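# Pair matching socks flat, keep other two separate

## Task

Identify the two socks that match and lay them flat on the table, stacked one over the other with their toes, heels and cuffs lined up; the two remaining socks must stay on the table, not paired with each other and away from the stacked pair.

## Robot and tools

Robot: two arms, left_arm and right_arm, each ending in a two-finger gripper. Each arm sits on a tilted plate, and both plates hang from one metal frame behind the arms. A clearance warning treats each plate and its half of the frame as part of that arm. Calibrated bases: left_arm at (-0.044, +0.231, +0.091) m, quat_wxyz (+0.968, -0.241, +0.071, -0.018); right_arm at (-0.024, -0.245, +0.091) m, quat_wxyz (+0.968, +0.243, +0.066, +0.001). The job is already in progress, so robot and socks start wherever earlier commands left them.

Frame: one scene frame for everything. The origin sits at table-top height, midway between the nominal bases. +x runs out over the table, +z is up, and left_arm is on the +y side. Arm names do not correspond to image left or right. Positions are in metres, orientations are quaternions written w first. For a gripper, the fingers point along its local +z and open and close along its local y. end_effector_position is the point between the finger pads, roughly 1 cm behind the tips. Reported hand positions can be slightly off, more so at long reach.

Row layout (used by every motion tool): 16 plain numbers, always including both arms. First left_arm: x, y, z, qw, qx, qy, qz, opening; then the same eight for right_arm. x, y, z and the quaternion are an absolute target pose in the scene frame, not an offset. Opening runs from -1 (closed) to +1 (fully open, 0.094 m). To keep an arm still, repeat its pose from the last result before it stopped moving, with the opening it should keep; a 0 in the opening slot is a real command, not 'no change'. To hold an orientation steady, keep sending the same quaternion rather than copying a drifted reported one.

execute_actions(actions, cameras): actions is a list of actions; each action is a list of up to 15 rows, each row lasting one 1/30 s step, and a short action repeats its final row until 15 steps pass. An empty list just returns the current state and images. An action is rejected for both arms if any target lies more than 0.6 m from that gripper's current position along any of the gripper's own axes; the first action is checked against the latest reported state, and a malformed action voids the whole call. cameras: a list of names (cam_high, cam_left_wrist, cam_right_wrist); omitted, null or ["all"] gives all, [] gives none, an unknown name invalidates the call.

move(target, speed, blend, opening_speed, blocking, cameras): target is one 16-number row, or a list of up to 15 rows that differ only in pose, taken in sequence. Grippers follow straight lines from their current Hand target and rotate the short way. speed is path top speed in m/s, 0.002 to 0.5, default 0.25 (rotation capped at twice that in rad/s); one value or one per target. blend, in metres, rounds corners at intermediate targets; default 0 stops at each. opening_speed (0.2 or more, scale units per second) ramps the fingers; without it the opening is sent at once. Paths share a 10 s cap and ignore obstacles and the other arm. blocking=false returns after about 0.5 s while the move continues; then execute_actions is refused until you wait or stop, and a new move replaces the old one. The result adds a move: line: done (within 10 mm and 2 degrees, at rest), off_target, moving, held (a check withheld a step or the clearance check halted the move) or fault; limits=paced means the command was clipped, limits=held means steps were withheld. Done never proves contact or its absence.

wait(seconds, cameras): 0 to 10 s, arms hold their last command, a running move keeps going; adds a wait: line. stop(): brakes a running move; faster moves need more room. zoom_image(camera, region): region [x0, y0, x1, y1] in pixels of that camera's latest full image (672x504), at most 504 by 504. finished_scene(scene): pass 1; it is final and reports success, so call it only when the socks rest correctly without the robot.

Control behaviour: every step the command is clipped to within 100 mm and 20 degrees of the measured pose, and the arm then heads to the Hand target shown in the result, which may fall short; send the remainder next. Friction and weight can leave a hand about 1 cm off in free air, which does not imply contact. Tool commands in a result shows each gripper's current command.

Grip: grip_measured uses the opening scale; empty fingers may read up to about 1.6 mm wide. Commanding below the first-touch reading squeezes harder; about 0.11 below reaches full force. To release, command well above grip_measured. grip_effort_nm is motor effort (negative closes), not pad force. Joint torques include arm weight and are noisy; joints 1 to 3 wrap at ±28 N m.

Cameras: cam_high is fixed overhead-front; the two wrist cameras ride on their hands. Calibration data is given per camera; fixed-camera errors are small near image centre.

Avoid: pushing sock or any object off the table, dropping things from height, fast contact with the table, pressing targets far below the surface, driving the arms or grippers into each other (the clearance check does not guard gripper against gripper), long stretched or loaded holds that heat motors (MOTOR HOT warns; an over-temperature fault folds that arm away for good), and letting go while something still moves.

Each tool is called after "Request:" by a JSON object that holds its "op" and its "data".

## Session

Request:
{"op": "execute_actions", "data": {"actions": []}}

Scene clock: 725.80 s.
left_arm: end_effector_position=(+0.1648, +0.2199, +0.2561) grip_measured=-0.002 grip_effort_nm=0.095 end_effector_quat_wxyz=(+0.041, -0.005, +0.998, -0.048) | right_arm: end_effector_position=(+0.2074, -0.4004, +0.2607) grip_measured=+0.198 grip_effort_nm=0.085 end_effector_quat_wxyz=(+0.073, +0.004, +0.997, +0.022)
Joint positions: left_arm=[-0.813 1.393 1.233 -1.555 -0.432 -0.863 0.047] | right_arm=[0.152 1.158 1.381 -1.56 0.475 0.067 0.056]
Joint velocities: left_arm=[-0.012 -0.007 -0.007 0.007 -0.022 -0.081 0] | right_arm=[-0.007 -0.007 -0.022 -0.081 -0.095 0.007 -0.001]
Joint torques (N m): left_arm=[-2.78 -1.31 5.96 0.33 0 -0.1] | right_arm=[2.15 -3.84 4 0.59 0.06 0.07]
Heat: left arm: 39 °C; right arm: 35 °C.
Hand target: left_arm +0.1626, +0.2196, +0.2596; +0.042, +0.001, +0.998, -0.048 | right_arm +0.2022, -0.3994, +0.2592; +0.071, +0.002, +0.997, +0.020
Tool commands: left_gripper/opening=+0.0 right_gripper/opening=+0.2
Off the commanded pose: left_arm 0.006 m, 7 deg | right_arm 0.007 m, 9 deg.
camera_calibration:
cam_left_wrist: T_world_to_cam=[[0.123867, -0.986509, 0.107041, 0.170607], [-0.977614, -0.102832, 0.183568, 0.180069], [-0.170084, -0.127383, -0.977162, 0.392905], [0, 0, 0, 1]] pos_world=[0.221733, 0.236871, 0.332615]
cam_right_wrist: T_world_to_cam=[[0.1226, -0.991332, -0.0472201, -0.40587], [-0.982644, -0.127924, 0.134338, 0.154536], [-0.139214, 0.0299307, -0.98981, 0.388643], [0, 0, 0, 1]] pos_world=[0.255718, -0.394215, 0.344757]

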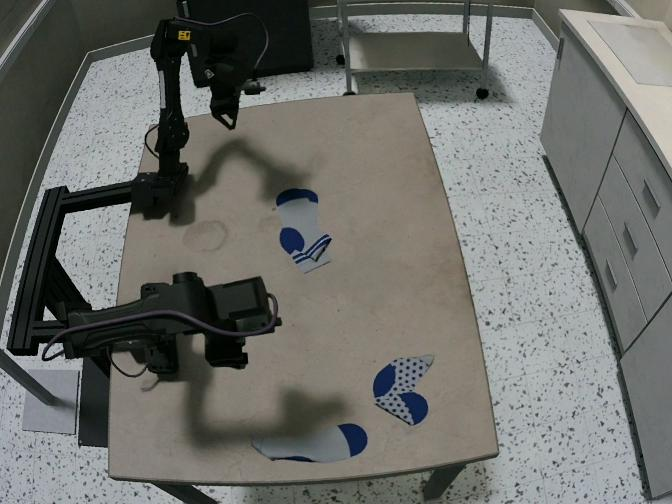

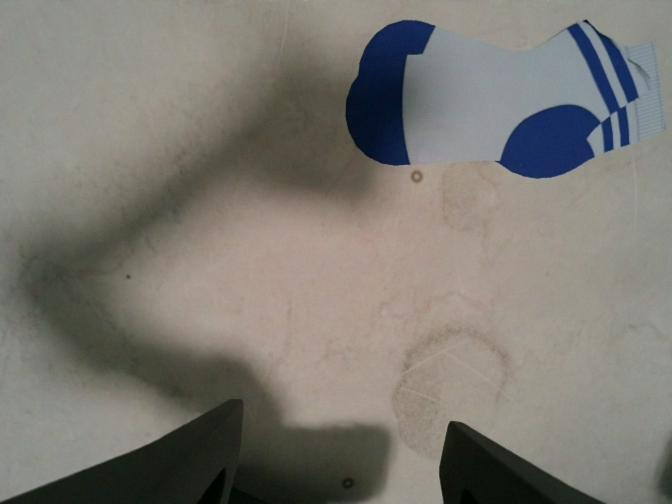

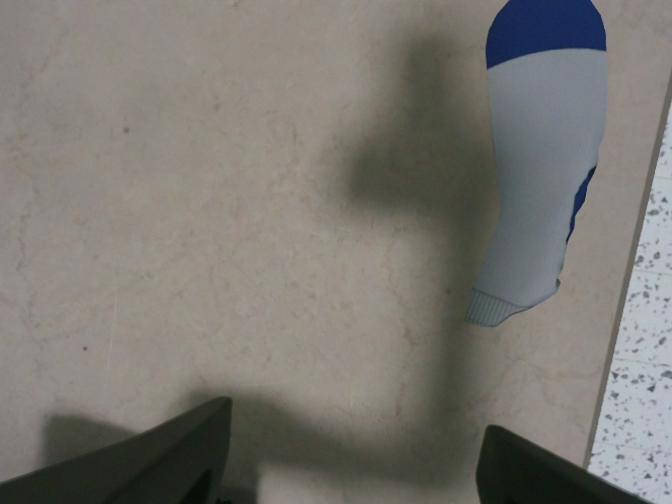

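Request:
{"op": "zoom_image", "data": {"camera": "cam_high", "region": [240, 170, 370, 290]}}

Request:
{"op": "zoom_image", "data": {"camera": "cam_high", "region": [230, 340, 460, 480]}}

Request:
{"op": "zoom_image", "data": {"camera": "cam_left_wrist", "region": [330, 0, 671, 200]}}

Request:
{"op": "zoom_image", "data": {"camera": "cam_right_wrist", "region": [400, 0, 671, 340]}}

Scaled by 3.877.

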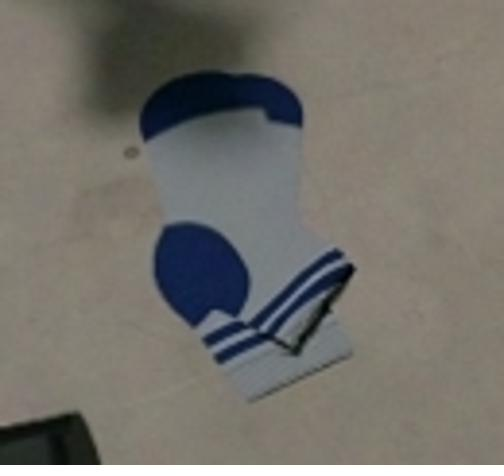

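Scaled by 2.191.

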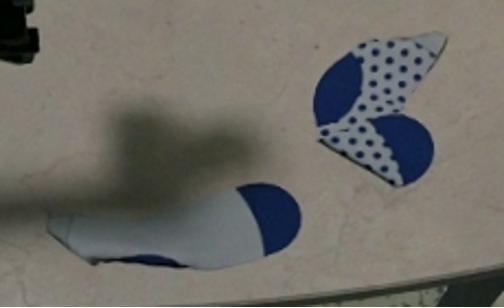

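Scaled by 1.478.

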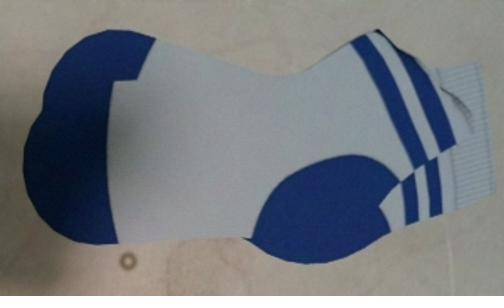

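Scaled by 1.482.

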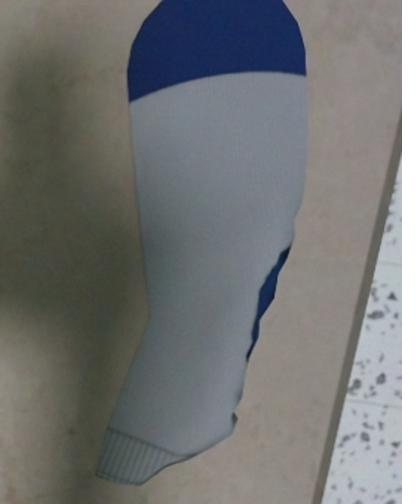

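Request:
{"op": "move", "data": {"target": [0.27,0.10,0.25,0.042,0.001,0.998,-0.048,0,0.2022,-0.3994,0.2592,0.071,0.002,0.997,0.020,0.2]}}

Request:
{"op": "zoom_image", "data": {"camera": "cam_left_wrist", "region": [100, 0, 600, 400]}}

Scene clock: 734.60 s.
left_arm: end_effector_position=(+0.2622, +0.1003, +0.2432) grip_measured=-0.002 grip_effort_nm=0.090 end_effector_quat_wxyz=(+0.033, +0.004, +0.999, -0.043) | right_arm: end_effector_position=(+0.2074, -0.4005, +0.2607) grip_measured=+0.198 grip_effort_nm=0.085 end_effector_quat_wxyz=(+0.073, +0.005, +0.997, +0.022)
Joint positions: left_arm=[-0.787 1.968 1.664 -1.418 -0.43 -0.825 0.047] | right_arm=[0.152 1.158 1.381 -1.56 0.476 0.068 0.056]
Joint velocities: left_arm=[0.007 -0.002 -0.002 0.007 0.007 0.081 0] | right_arm=[0.012 -0.017 0.012 -0.022 0.081 0.066 -0.001]
Joint torques (N m): left_arm=[-3.03 -5.41 8.06 0.49 -0.05 0.08] | right_arm=[2.09 -3.89 3.93 0.61 0.05 0.08]
Heat: left arm: 38 °C; right arm: 35 °C.
Hand target: left_arm +0.2685, +0.0993, +0.2484; +0.042, +0.001, +0.998, -0.048 | right_arm +0.2024, -0.3995, +0.2591; +0.071, +0.002, +0.997, +0.020
Off the commanded pose: left_arm 0.010 m, 1 deg | right_arm 0.006 m, 0 deg.
move: done
camera_calibration:
cam_left_wrist: T_world_to_cam=[[0.108017, -0.989666, 0.0943017, 0.049471], [-0.976615, -0.0878972, 0.196206, 0.260528], [-0.18589, -0.11329, -0.976018, 0.38413], [0, 0, 0, 1]] pos_world=[0.320498, 0.115378, 0.319135]
cam_right_wrist: T_world_to_cam=[[0.121796, -0.991444, -0.0469587, -0.405884], [-0.982745, -0.127092, 0.134384, 0.154874], [-0.139202, 0.0297811, -0.989816, 0.388582], [0, 0, 0, 1]] pos_world=[0.255728, -0.3943, 0.344752]

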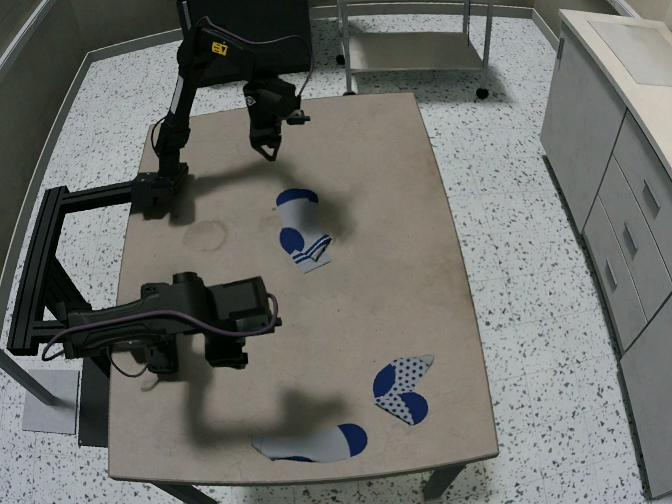

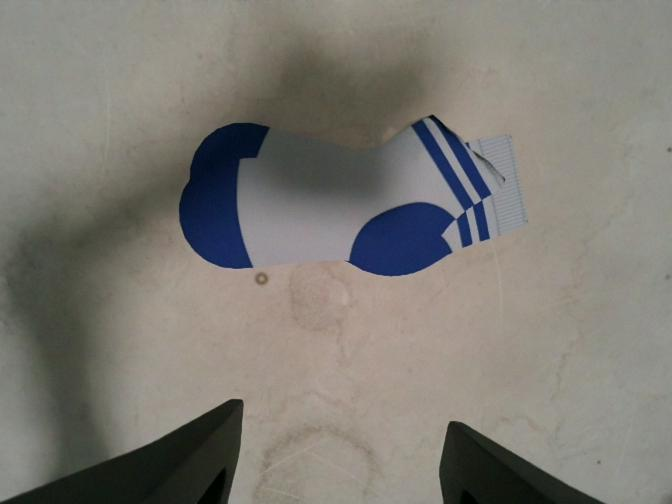

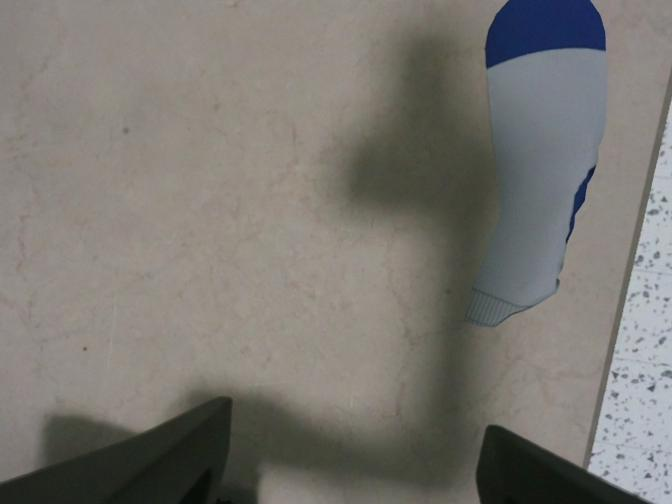

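Scaled by 1.008.

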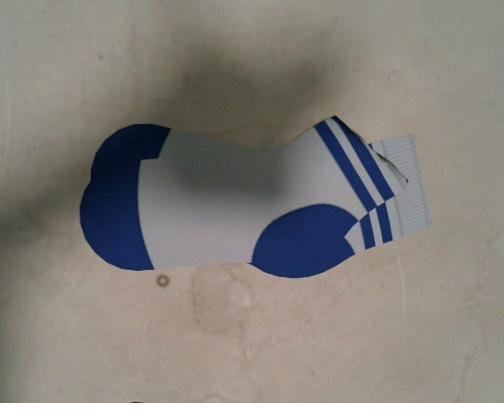

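Request:
{"op": "zoom_image", "data": {"camera": "cam_left_wrist", "region": [390, 90, 550, 260]}}

Request:
{"op": "zoom_image", "data": {"camera": "cam_left_wrist", "region": [160, 100, 350, 290]}}

Scaled by 2.965.

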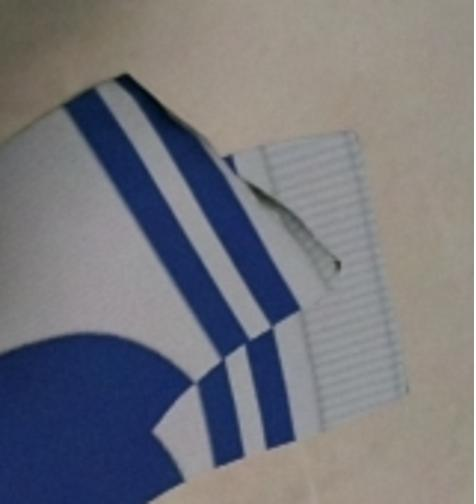

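Scaled by 2.653.

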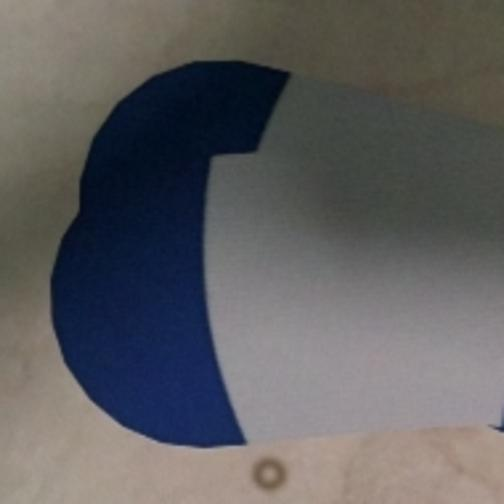

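Request:
{"op": "move", "data": {"target": [[0.265,0.175,0.12,0,-0.13,0.991,0,0,0.2022,-0.3994,0.2592,0.071,0.002,0.997,0.020,0.2],[0.263,0.174,0.05,0,-0.13,0.991,0,0,0.2022,-0.3994,0.2592,0.071,0.002,0.997,0.020,0.2]]}}

Request:
{"op": "zoom_image", "data": {"camera": "cam_high", "region": [230, 130, 370, 290]}}

Scene clock: 762.37 s.
left_arm: end_effector_position=(+0.2593, +0.1747, +0.0537) grip_measured=-0.002 grip_effort_nm=0.095 end_effector_quat_wxyz=(-0.006, -0.132, +0.991, -0.008) | right_arm: end_effector_position=(+0.2074, -0.4005, +0.2607) grip_measured=+0.198 grip_effort_nm=0.085 end_effector_quat_wxyz=(+0.073, +0.005, +0.997, +0.022)
Joint positions: left_arm=[-0.377 1.932 1.038 -0.741 -0.486 -0.695 0.047] | right_arm=[0.152 1.158 1.381 -1.56 0.476 0.068 0.056]
Joint velocities: left_arm=[-0.012 -0.012 -0.017 0.022 0.022 0.037 0] | right_arm=[0.002 0.007 -0.007 0.022 0.051 -0.007 0.001]
Joint torques (N m): left_arm=[-3.29 -5.37 4.03 0.43 -0.07 0.09] | right_arm=[2.09 -3.88 3.93 0.61 0.04 0.08]
Heat: left arm: 39 °C; right arm: 33 °C.
Hand target: left_arm +0.2605, +0.1744, +0.0512; -0.002, -0.130, +0.991, -0.005 | right_arm +0.2024, -0.3994, +0.2591; +0.071, +0.002, +0.997, +0.020
Off the commanded pose: left_arm 0.005 m, 1 deg | right_arm 0.006 m, 0 deg.
move: done
camera_calibration:
cam_left_wrist: T_world_to_cam=[[0.374805, -0.926994, 0.0142916, 0.0655032], [-0.894885, -0.357708, 0.266883, 0.323563], [-0.242287, -0.112819, -0.963623, 0.220905], [0, 0, 0, 1]] pos_world=[0.318523, 0.201384, 0.125579]
cam_right_wrist: T_world_to_cam=[[0.121796, -0.991444, -0.0469587, -0.405884], [-0.982745, -0.127092, 0.134384, 0.154874], [-0.139202, 0.0297811, -0.989816, 0.388582], [0, 0, 0, 1]] pos_world=[0.255728, -0.3943, 0.344752]

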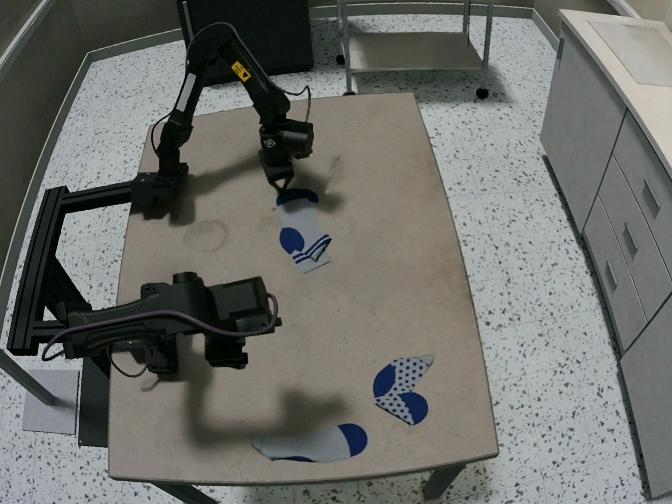

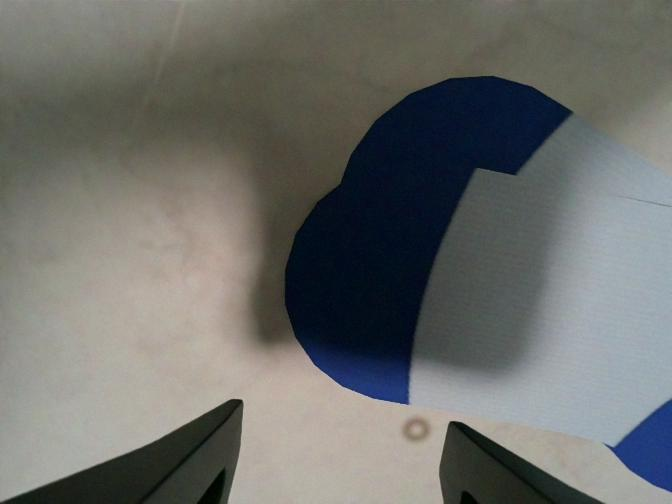

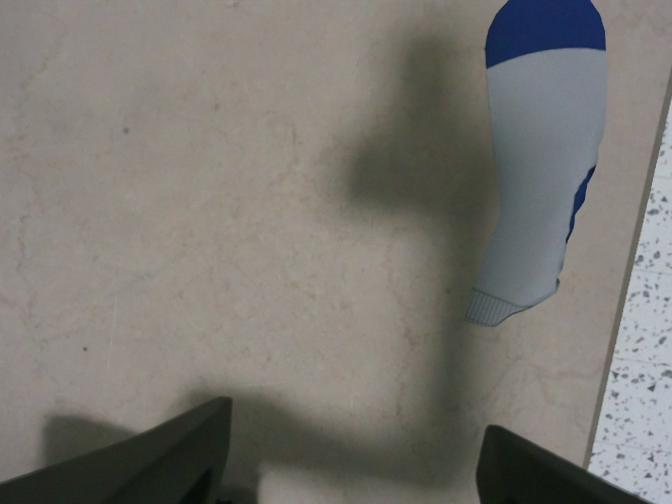

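Scaled by 3.150.

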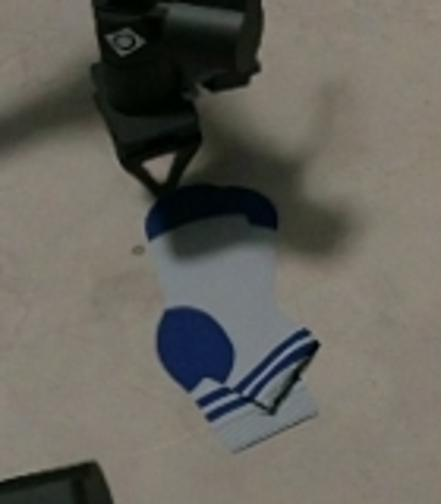

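Request:
{"op": "move", "data": {"target": [[0.254,0.171,0.025,0,-0.13,0.991,0,0,0.2022,-0.3994,0.2592,0.071,0.002,0.997,0.020,0.2],[0.254,0.171,0.009,0,-0.13,0.991,0,0,0.2022,-0.3994,0.2592,0.071,0.002,0.997,0.020,0.2]], "speed": [0.15,0.03]}}

Request:
{"op": "zoom_image", "data": {"camera": "cam_high", "region": [230, 130, 370, 290]}}

Scene clock: 771.90 s.
left_arm: end_effector_position=(+0.2535, +0.1706, +0.0135) grip_measured=-0.002 grip_effort_nm=0.095 end_effector_quat_wxyz=(-0.002, -0.132, +0.991, -0.006) | right_arm: end_effector_position=(+0.2074, -0.4005, +0.2607) grip_measured=+0.198 grip_effort_nm=0.085 end_effector_quat_wxyz=(+0.073, +0.005, +0.997, +0.022)
Joint positions: left_arm=[-0.335 2.01 0.955 -0.552 -0.495 -0.645 0.047] | right_arm=[0.152 1.158 1.381 -1.56 0.476 0.068 0.056]
Joint velocities: left_arm=[0.002 -0.002 -0.012 -0.022 0.051 -0.154 -0.001] | right_arm=[-0.002 -0.007 -0.007 0.022 0.095 -0.022 0]
Joint torques (N m): left_arm=[-3.14 -5.19 3.22 0.44 -0.13 0.03] | right_arm=[2.09 -3.89 3.95 0.61 0.04 0.09]
Heat: left arm: 39 °C; right arm: 33 °C.
Hand target: left_arm +0.2532, +0.1713, +0.0095; +0.000, -0.130, +0.991, -0.001 | right_arm +0.2024, -0.3994, +0.2591; +0.071, +0.002, +0.997, +0.020
Off the commanded pose: left_arm 0.005 m, 1 deg | right_arm 0.006 m, 0 deg.
move: done
camera_calibration:
cam_left_wrist: T_world_to_cam=[[0.375339, -0.926806, 0.0122759, 0.0642354], [-0.896368, -0.359577, 0.259284, 0.328452], [-0.235892, -0.108323, -0.965723, 0.177938], [0, 0, 0, 1]] pos_world=[0.312278, 0.196913, 0.085888]
cam_right_wrist: T_world_to_cam=[[0.121796, -0.991444, -0.0469587, -0.405884], [-0.982745, -0.127092, 0.134384, 0.154874], [-0.139202, 0.0297811, -0.989816, 0.388582], [0, 0, 0, 1]] pos_world=[0.255728, -0.3943, 0.344752]

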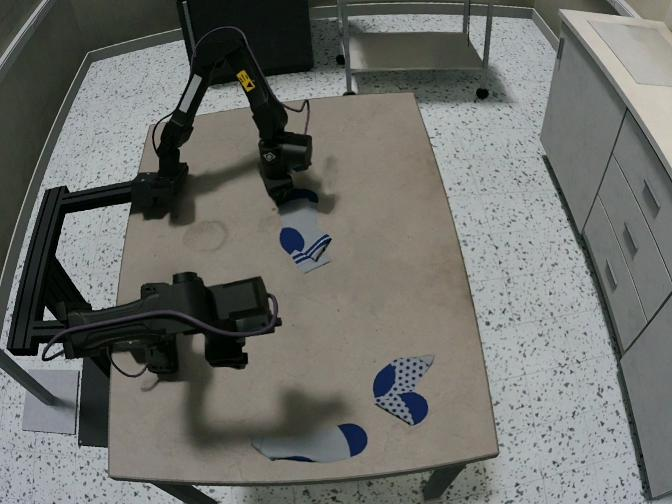

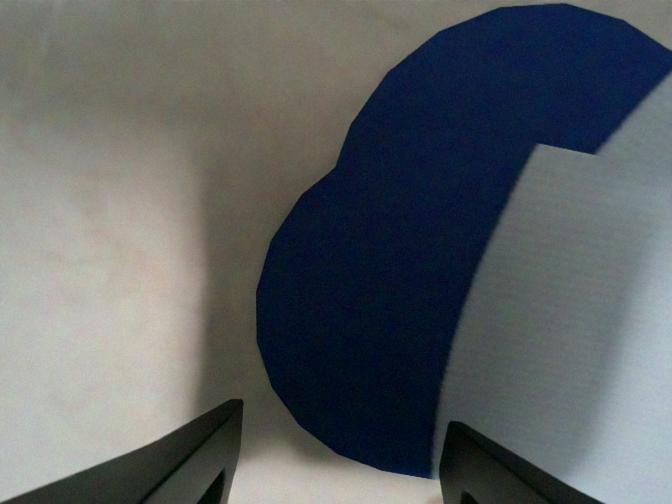

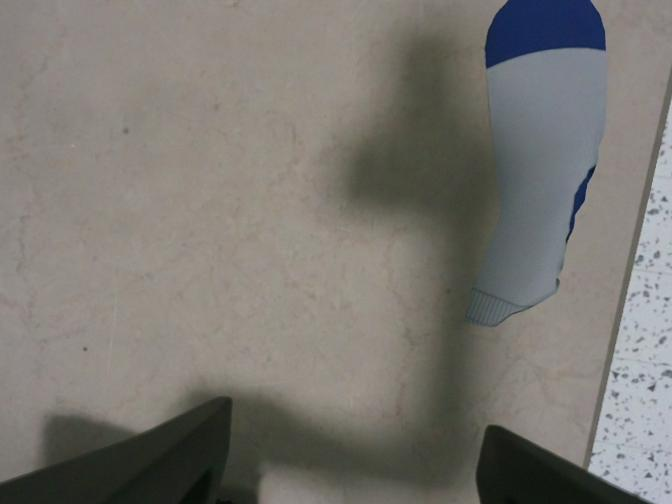

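Scaled by 3.150.

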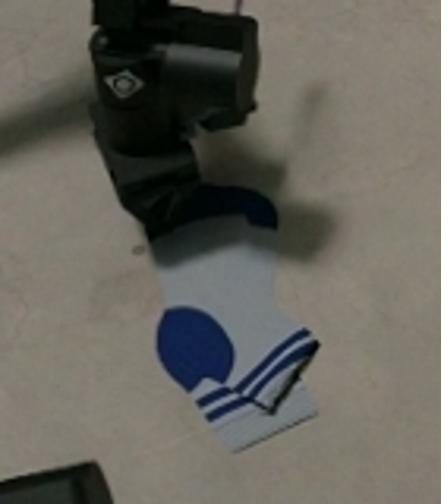

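Request:
{"op": "move", "data": {"target": [[0.262,0.172,0.014,0,-0.13,0.991,0,0,0.2022,-0.3994,0.2592,0.071,0.002,0.997,0.020,0.2],[0.262,0.172,0.002,0,-0.13,0.991,0,0,0.2022,-0.3994,0.2592,0.071,0.002,0.997,0.020,0.2]], "speed": [0.15,0.03], "cameras": ["cam_left_wrist"]}}

Scene clock: 776.00 s.
left_arm: end_effector_position=(+0.2563, +0.1720, +0.0088) grip_measured=-0.002 grip_effort_nm=0.095 end_effector_quat_wxyz=(-0.006, -0.125, +0.992, -0.003) | right_arm: end_effector_position=(+0.2074, -0.4005, +0.2607) grip_measured=+0.198 grip_effort_nm=0.085 end_effector_quat_wxyz=(+0.073, +0.005, +0.997, +0.022)
Joint positions: left_arm=[-0.321 2.03 0.97 -0.55 -0.496 -0.62 0.047] | right_arm=[0.152 1.158 1.381 -1.56 0.476 0.068 0.056]
Joint velocities: left_arm=[-0.012 0.002 -0.012 -0.022 0.022 0.066 0] | right_arm=[-0.002 0.012 0.002 -0.037 -0.007 -0.081 0.001]
Joint torques (N m): left_arm=[-2.78 -4.53 4.48 0.63 -0.1 0.05] | right_arm=[2.09 -3.88 3.95 0.61 0.05 0.08]
Heat: left arm: 39 °C; right arm: 33 °C.
Hand target: left_arm +0.2615, +0.1719, +0.0022; +0.000, -0.130, +0.992, +0.000 | right_arm +0.2024, -0.3994, +0.2591; +0.071, +0.002, +0.997, +0.020
Off the commanded pose: left_arm 0.009 m, 1 deg | right_arm 0.006 m, 0 deg.
move: done
camera_calibration:
cam_left_wrist: T_world_to_cam=[[0.36142, -0.932388, 0.00539956, 0.0692064], [-0.899574, -0.347166, 0.265032, 0.331302], [-0.245238, -0.100645, -0.964225, 0.175322], [0, 0, 0, 1]] pos_world=[0.316014, 0.197189, 0.0808708]
Images, in order (width x height): cam_left_wrist 672x504.

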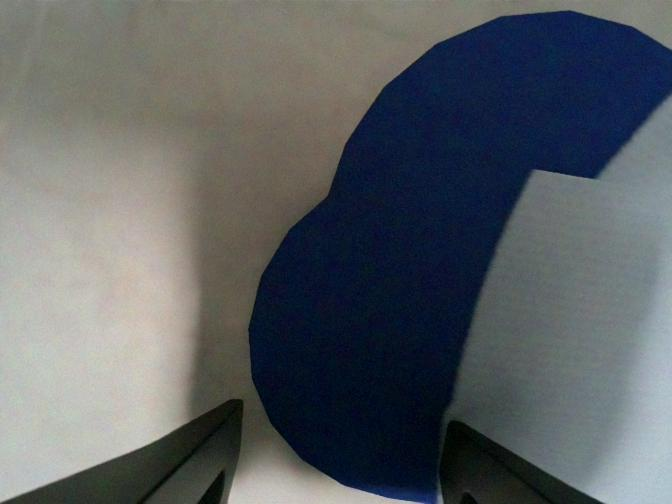

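Request:
{"op": "move", "data": {"target": [0.262,0.172,0.001,0,-0.13,0.991,0,-1,0.2022,-0.3994,0.2592,0.071,0.002,0.997,0.020,0.2], "opening_speed": 0.8}}

Request:
{"op": "zoom_image", "data": {"camera": "cam_high", "region": [230, 130, 370, 290]}}

Scene clock: 780.53 s.
left_arm: end_effector_position=(+0.2624, +0.1677, +0.0085) grip_measured=-0.986 grip_effort_nm=-0.774 end_effector_quat_wxyz=(+0.004, -0.131, +0.991, -0.014) | right_arm: end_effector_position=(+0.2074, -0.4005, +0.2607) grip_measured=+0.198 grip_effort_nm=0.090 end_effector_quat_wxyz=(+0.073, +0.005, +0.997, +0.022)
Joint positions: left_arm=[-0.321 2.032 0.971 -0.518 -0.487 -0.617 0.001] | right_arm=[0.152 1.158 1.381 -1.56 0.476 0.068 0.056]
Joint velocities: left_arm=[-0.007 0.012 -0.007 0.007 -0.022 0.022 0] | right_arm=[-0.002 -0.012 0.002 -0.051 0.081 -0.051 0]
Joint torques (N m): left_arm=[-2.84 -4.51 4.3 0.33 -0.16 0.08] | right_arm=[2.09 -3.89 3.95 0.61 0.05 0.08]
Heat: left arm: 39 °C; right arm: 33 °C.
Hand target: left_arm +0.2617, +0.1719, +0.0012; +0.000, -0.130, +0.992, +0.000 | right_arm +0.2024, -0.3994, +0.2591; +0.071, +0.002, +0.997, +0.020
Off the commanded pose: left_arm 0.009 m, 2 deg | right_arm 0.006 m, 0 deg.
move: done
camera_calibration:
cam_left_wrist: T_world_to_cam=[[0.372459, -0.927541, 0.0306988, 0.0590002], [-0.900924, -0.353437, 0.251829, 0.336905], [-0.222732, -0.121454, -0.967285, 0.17371], [0, 0, 0, 1]] pos_world=[0.320241, 0.194897, 0.0813731]
cam_right_wrist: T_world_to_cam=[[0.121796, -0.991444, -0.0469587, -0.405884], [-0.982745, -0.127092, 0.134384, 0.154874], [-0.139202, 0.0297811, -0.989816, 0.388582], [0, 0, 0, 1]] pos_world=[0.255728, -0.3943, 0.344752]

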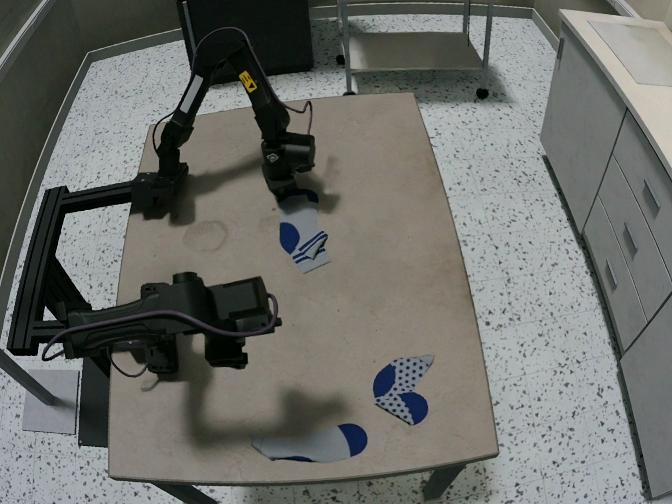

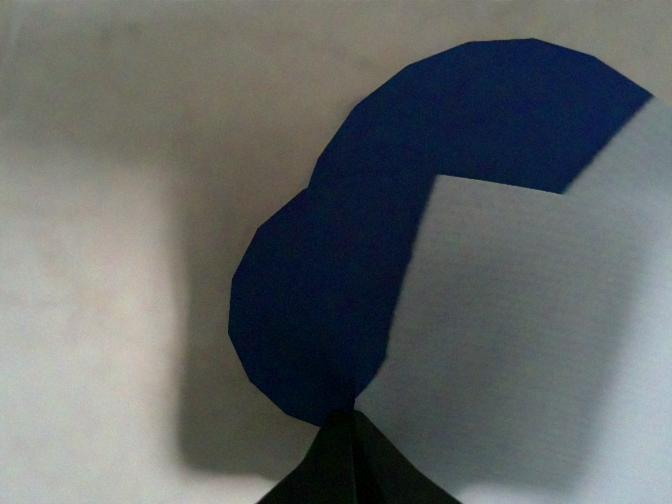

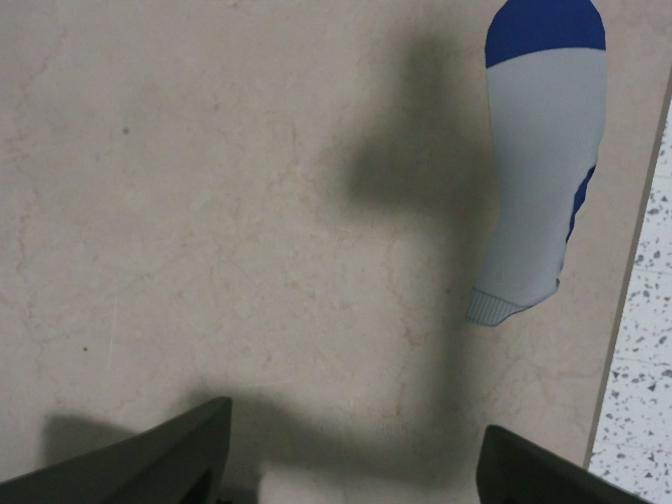

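Scaled by 3.150.

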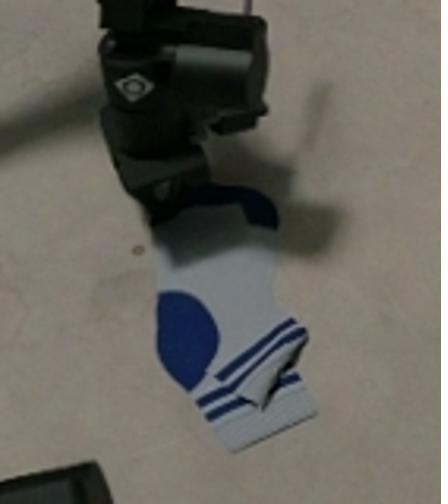

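Request:
{"op": "move", "data": {"target": [[0.262,0.17,0.10,0,-0.13,0.991,0,-1,0.2022,-0.3994,0.2592,0.071,0.002,0.997,0.020,0.2],[0.262,0.12,0.30,0,-0.13,0.991,0,-1,0.2022,-0.3994,0.2592,0.071,0.002,0.997,0.020,0.2]], "speed": 0.15}}

Request:
{"op": "zoom_image", "data": {"camera": "cam_high", "region": [200, 60, 400, 290]}}

Scene clock: 787.70 s.
left_arm: end_effector_position=(+0.2680, +0.1171, +0.2840) grip_measured=-0.986 grip_effort_nm=-0.759 end_effector_quat_wxyz=(+0.049, -0.128, +0.989, -0.052) | right_arm: end_effector_position=(+0.2074, -0.4005, +0.2607) grip_measured=+0.198 grip_effort_nm=0.085 end_effector_quat_wxyz=(+0.073, +0.005, +0.997, +0.022)
Joint positions: left_arm=[-0.809 1.948 1.807 -1.554 -0.456 -1.098 0.001] | right_arm=[0.152 1.158 1.381 -1.56 0.476 0.068 0.056]
Joint velocities: left_arm=[-0.002 -0.002 -0.002 -0.066 -0.066 0.007 -0.001] | right_arm=[-0.022 -0.002 0.002 -0.051 -0.051 0.007 0]
Joint torques (N m): left_arm=[-4.55 -6.94 7.28 0.32 -0.06 -0.11] | right_arm=[2.09 -3.88 3.95 0.61 0.04 0.08]
Heat: left arm: 39 °C; right arm: 33 °C.
Hand target: left_arm +0.2661, +0.1190, +0.2978; +0.060, -0.129, +0.988, -0.065 | right_arm +0.2024, -0.3994, +0.2591; +0.071, +0.002, +0.997, +0.020
Off the commanded pose: left_arm 0.017 m, 8 deg | right_arm 0.006 m, 0 deg.
joint sent to its limit (left arm) — joint 4 (wrist pitch), lower limit. The joint targets are off in position and orientation.
move: off_target (left_arm)
camera_calibration:
cam_left_wrist: T_world_to_cam=[[0.361425, -0.923613, 0.127713, -0.0235147], [-0.92389, -0.336285, 0.182595, 0.278485], [-0.125699, -0.183987, -0.974858, 0.418693], [0, 0, 0, 1]] pos_world=[0.318418, 0.148966, 0.36032]
cam_right_wrist: T_world_to_cam=[[0.121796, -0.991444, -0.0469587, -0.405884], [-0.982745, -0.127092, 0.134384, 0.154874], [-0.139202, 0.0297811, -0.989816, 0.388582], [0, 0, 0, 1]] pos_world=[0.255728, -0.3943, 0.344752]

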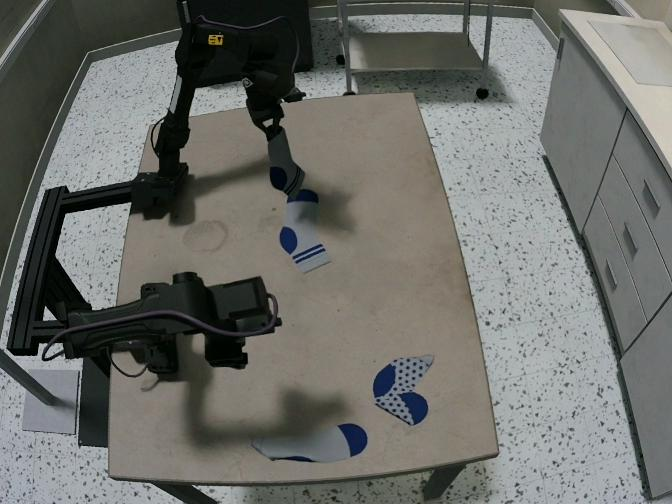

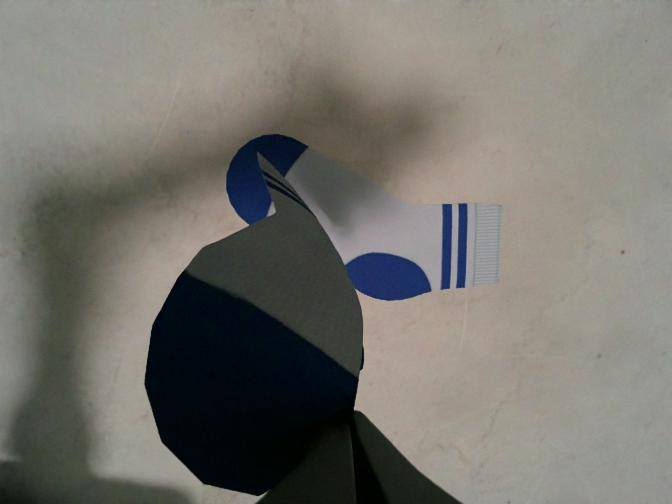

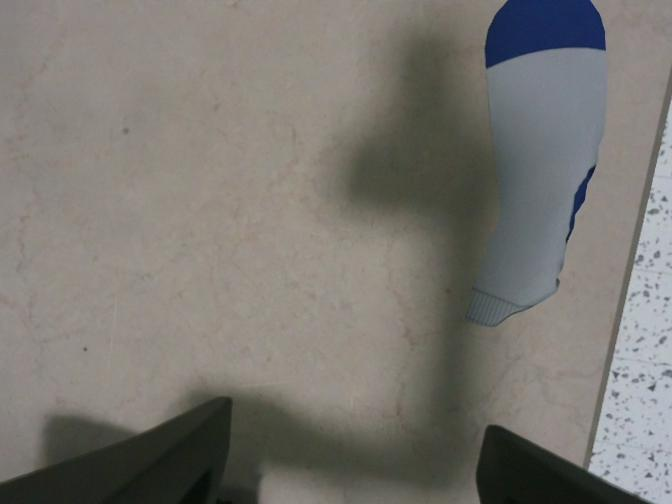

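Scaled by 2.191.

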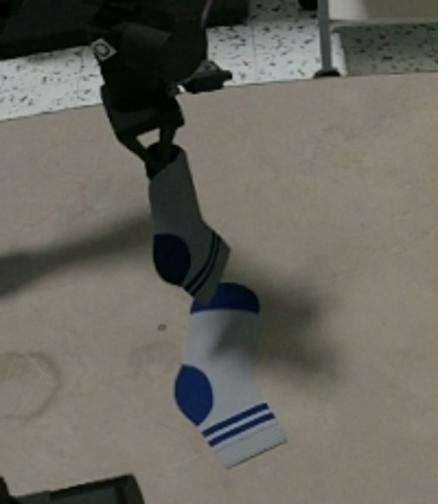

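Request:
{"op": "move", "data": {"target": [0.289,-0.07,0.275,0,-0.048,0.999,0,-1,0.2022,-0.3994,0.2592,0.071,0.002,0.997,0.020,0.2], "speed": 0.15}}

Request:
{"op": "zoom_image", "data": {"camera": "cam_high", "region": [220, 130, 380, 290]}}

Scene clock: 809.97 s.
left_arm: end_effector_position=(+0.2929, -0.0607, +0.2656) grip_measured=-0.986 grip_effort_nm=-0.759 end_effector_quat_wxyz=(+0.065, -0.060, +0.992, -0.091) | right_arm: end_effector_position=(+0.2074, -0.4005, +0.2607) grip_measured=+0.198 grip_effort_nm=0.085 end_effector_quat_wxyz=(+0.073, +0.005, +0.997, +0.022)
Joint positions: left_arm=[-0.951 2.565 2.465 -1.568 -0.413 -1.08 0.001] | right_arm=[0.152 1.158 1.381 -1.56 0.476 0.068 0.056]
Joint velocities: left_arm=[0.007 0.002 -0.017 0.007 -0.007 0.051 -0.001] | right_arm=[-0.002 0.007 0.007 -0.022 0.022 -0.095 0]
Joint torques (N m): left_arm=[-5.74 -8.27 7.68 0.64 -0.03 0.02] | right_arm=[2.07 -3.89 3.93 0.62 0.04 0.09]
Heat: left arm: 39 °C; right arm: 33 °C.
Hand target: left_arm +0.2872, -0.0692, +0.2728; +0.073, -0.048, +0.991, -0.099 | right_arm +0.2024, -0.3994, +0.2591; +0.071, +0.002, +0.997, +0.020
Off the commanded pose: left_arm 0.014 m, 13 deg | right_arm 0.006 m, 0 deg.
joint sent to its limit (left arm) — joint 4 (wrist pitch), lower limit. The joint targets are off in orientation, not in position.
move: off_target (left_arm)
camera_calibration:
cam_left_wrist: T_world_to_cam=[[0.222601, -0.953328, 0.203997, -0.175754], [-0.968969, -0.193283, 0.154079, 0.274481], [-0.107458, -0.231965, -0.96677, 0.360792], [0, 0, 0, 1]] pos_world=[0.343857, -0.0308076, 0.342365]
cam_right_wrist: T_world_to_cam=[[0.121796, -0.991444, -0.0469587, -0.405884], [-0.982745, -0.127092, 0.134384, 0.154874], [-0.139202, 0.0297811, -0.989816, 0.388582], [0, 0, 0, 1]] pos_world=[0.255728, -0.3943, 0.344752]

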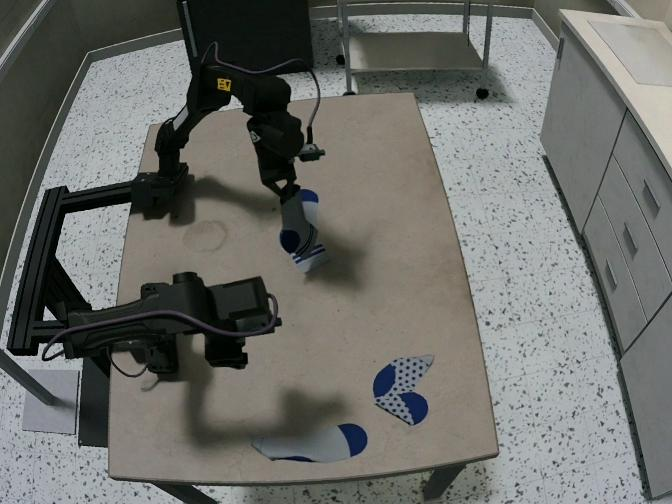

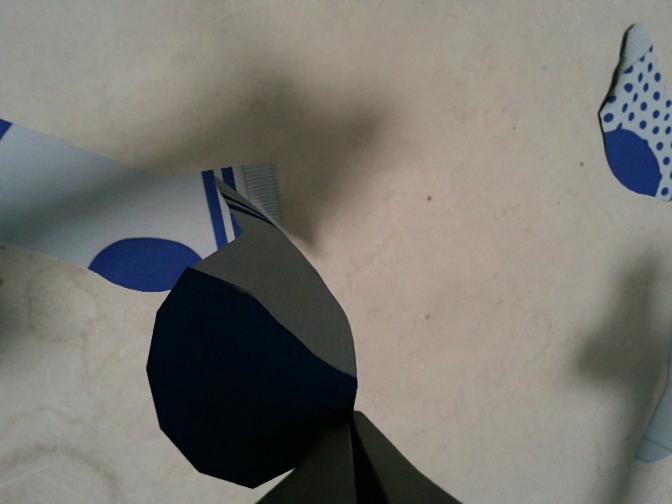

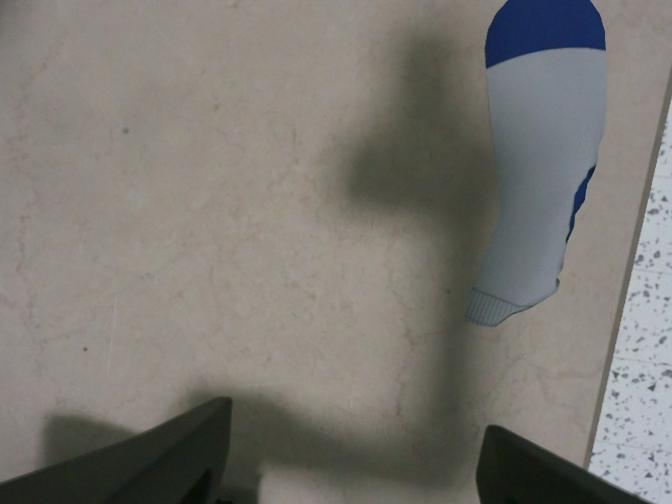

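Scaled by 3.150.

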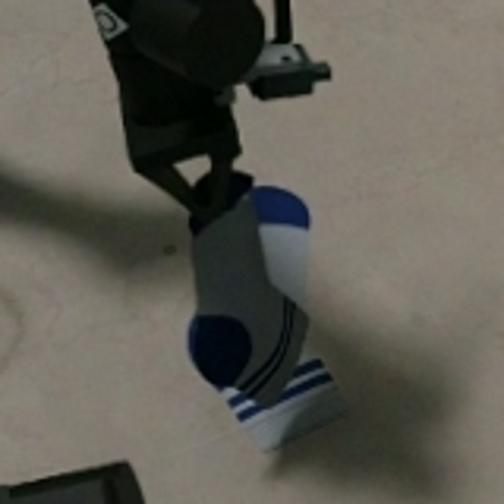

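Request:
{"op": "zoom_image", "data": {"camera": "cam_high", "region": [265, 180, 345, 280]}}

Request:
{"op": "zoom_image", "data": {"camera": "cam_left_wrist", "region": [140, 130, 380, 310]}}

Scaled by 5.040.

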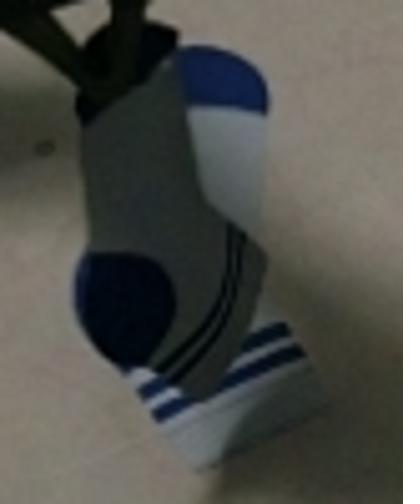

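Scaled by 2.100.

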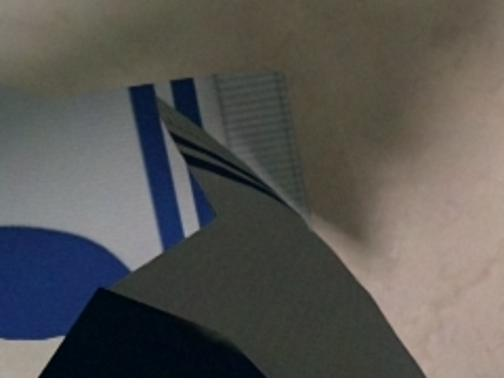

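Request:
{"op": "move", "data": {"target": [[0.288,-0.062,0.24,0,-0.048,0.999,0,-1,0.2022,-0.3994,0.2592,0.071,0.002,0.997,0.020,0.2]], "speed": 0.1}}

Request:
{"op": "zoom_image", "data": {"camera": "cam_high", "region": [250, 180, 350, 290]}}

Scene clock: 817.37 s.
left_arm: end_effector_position=(+0.2903, -0.0596, +0.2471) grip_measured=-0.986 grip_effort_nm=-0.759 end_effector_quat_wxyz=(+0.050, -0.055, +0.995, -0.071) | right_arm: end_effector_position=(+0.2074, -0.4005, +0.2607) grip_measured=+0.198 grip_effort_nm=0.081 end_effector_quat_wxyz=(+0.073, +0.005, +0.997, +0.022)
Joint positions: left_arm=[-0.938 2.586 2.438 -1.568 -0.408 -1.079 0.001] | right_arm=[0.152 1.158 1.381 -1.56 0.476 0.068 0.056]
Joint velocities: left_arm=[-0.022 0.002 -0.007 -0.037 0.022 -0.051 0] | right_arm=[-0.022 0.002 -0.012 -0.066 0.051 -0.081 0.001]
Joint torques (N m): left_arm=[-4.44 -7.92 4.71 0.53 0.02 0.07] | right_arm=[2.07 -3.88 3.95 0.61 0.05 0.09]
Heat: left arm: 40 °C; right arm: 33 °C.
Hand target: left_arm +0.2874, -0.0612, +0.2397; +0.044, -0.048, +0.996, -0.063 | right_arm +0.2024, -0.3994, +0.2591; +0.071, +0.002, +0.997, +0.020
Off the commanded pose: left_arm 0.008 m, 10 deg | right_arm 0.006 m, 0 deg.
joint sent to its limit (left arm) — joint 4 (wrist pitch), lower limit. The joint targets are off in orientation, not in position.
move: off_target (left_arm)
camera_calibration:
cam_left_wrist: T_world_to_cam=[[0.22023, -0.962319, 0.159503, -0.159222], [-0.965231, -0.191385, 0.17805, 0.268162], [-0.140814, -0.193169, -0.971008, 0.35594], [0, 0, 0, 1]] pos_world=[0.344025, -0.0331433, 0.323271]
cam_right_wrist: T_world_to_cam=[[0.121796, -0.991444, -0.0469587, -0.405884], [-0.982745, -0.127092, 0.134384, 0.154874], [-0.139202, 0.0297811, -0.989816, 0.388582], [0, 0, 0, 1]] pos_world=[0.255728, -0.3943, 0.344752]

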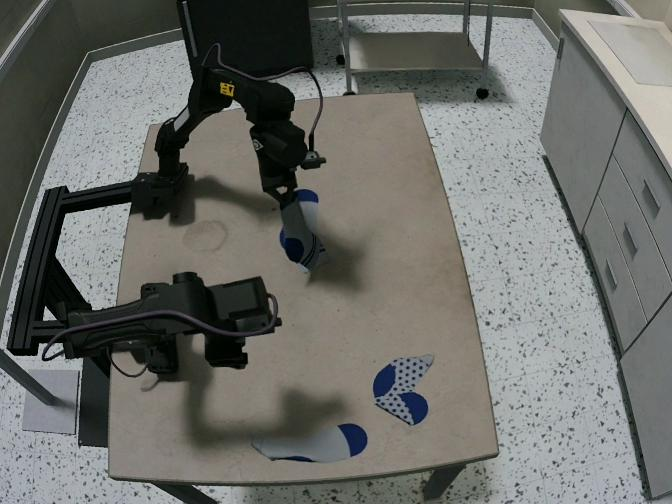

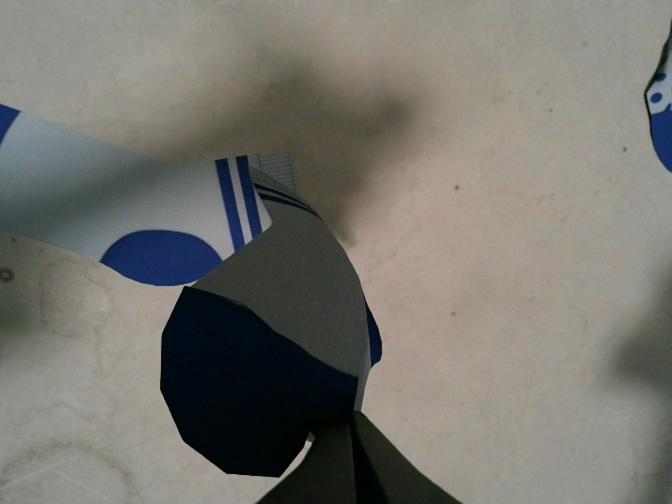

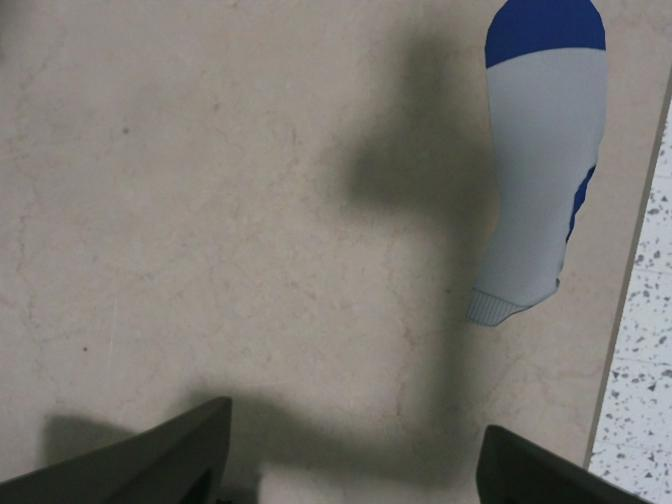

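Scaled by 4.582.

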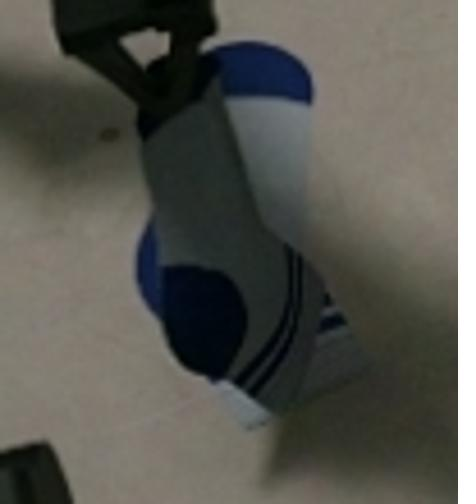

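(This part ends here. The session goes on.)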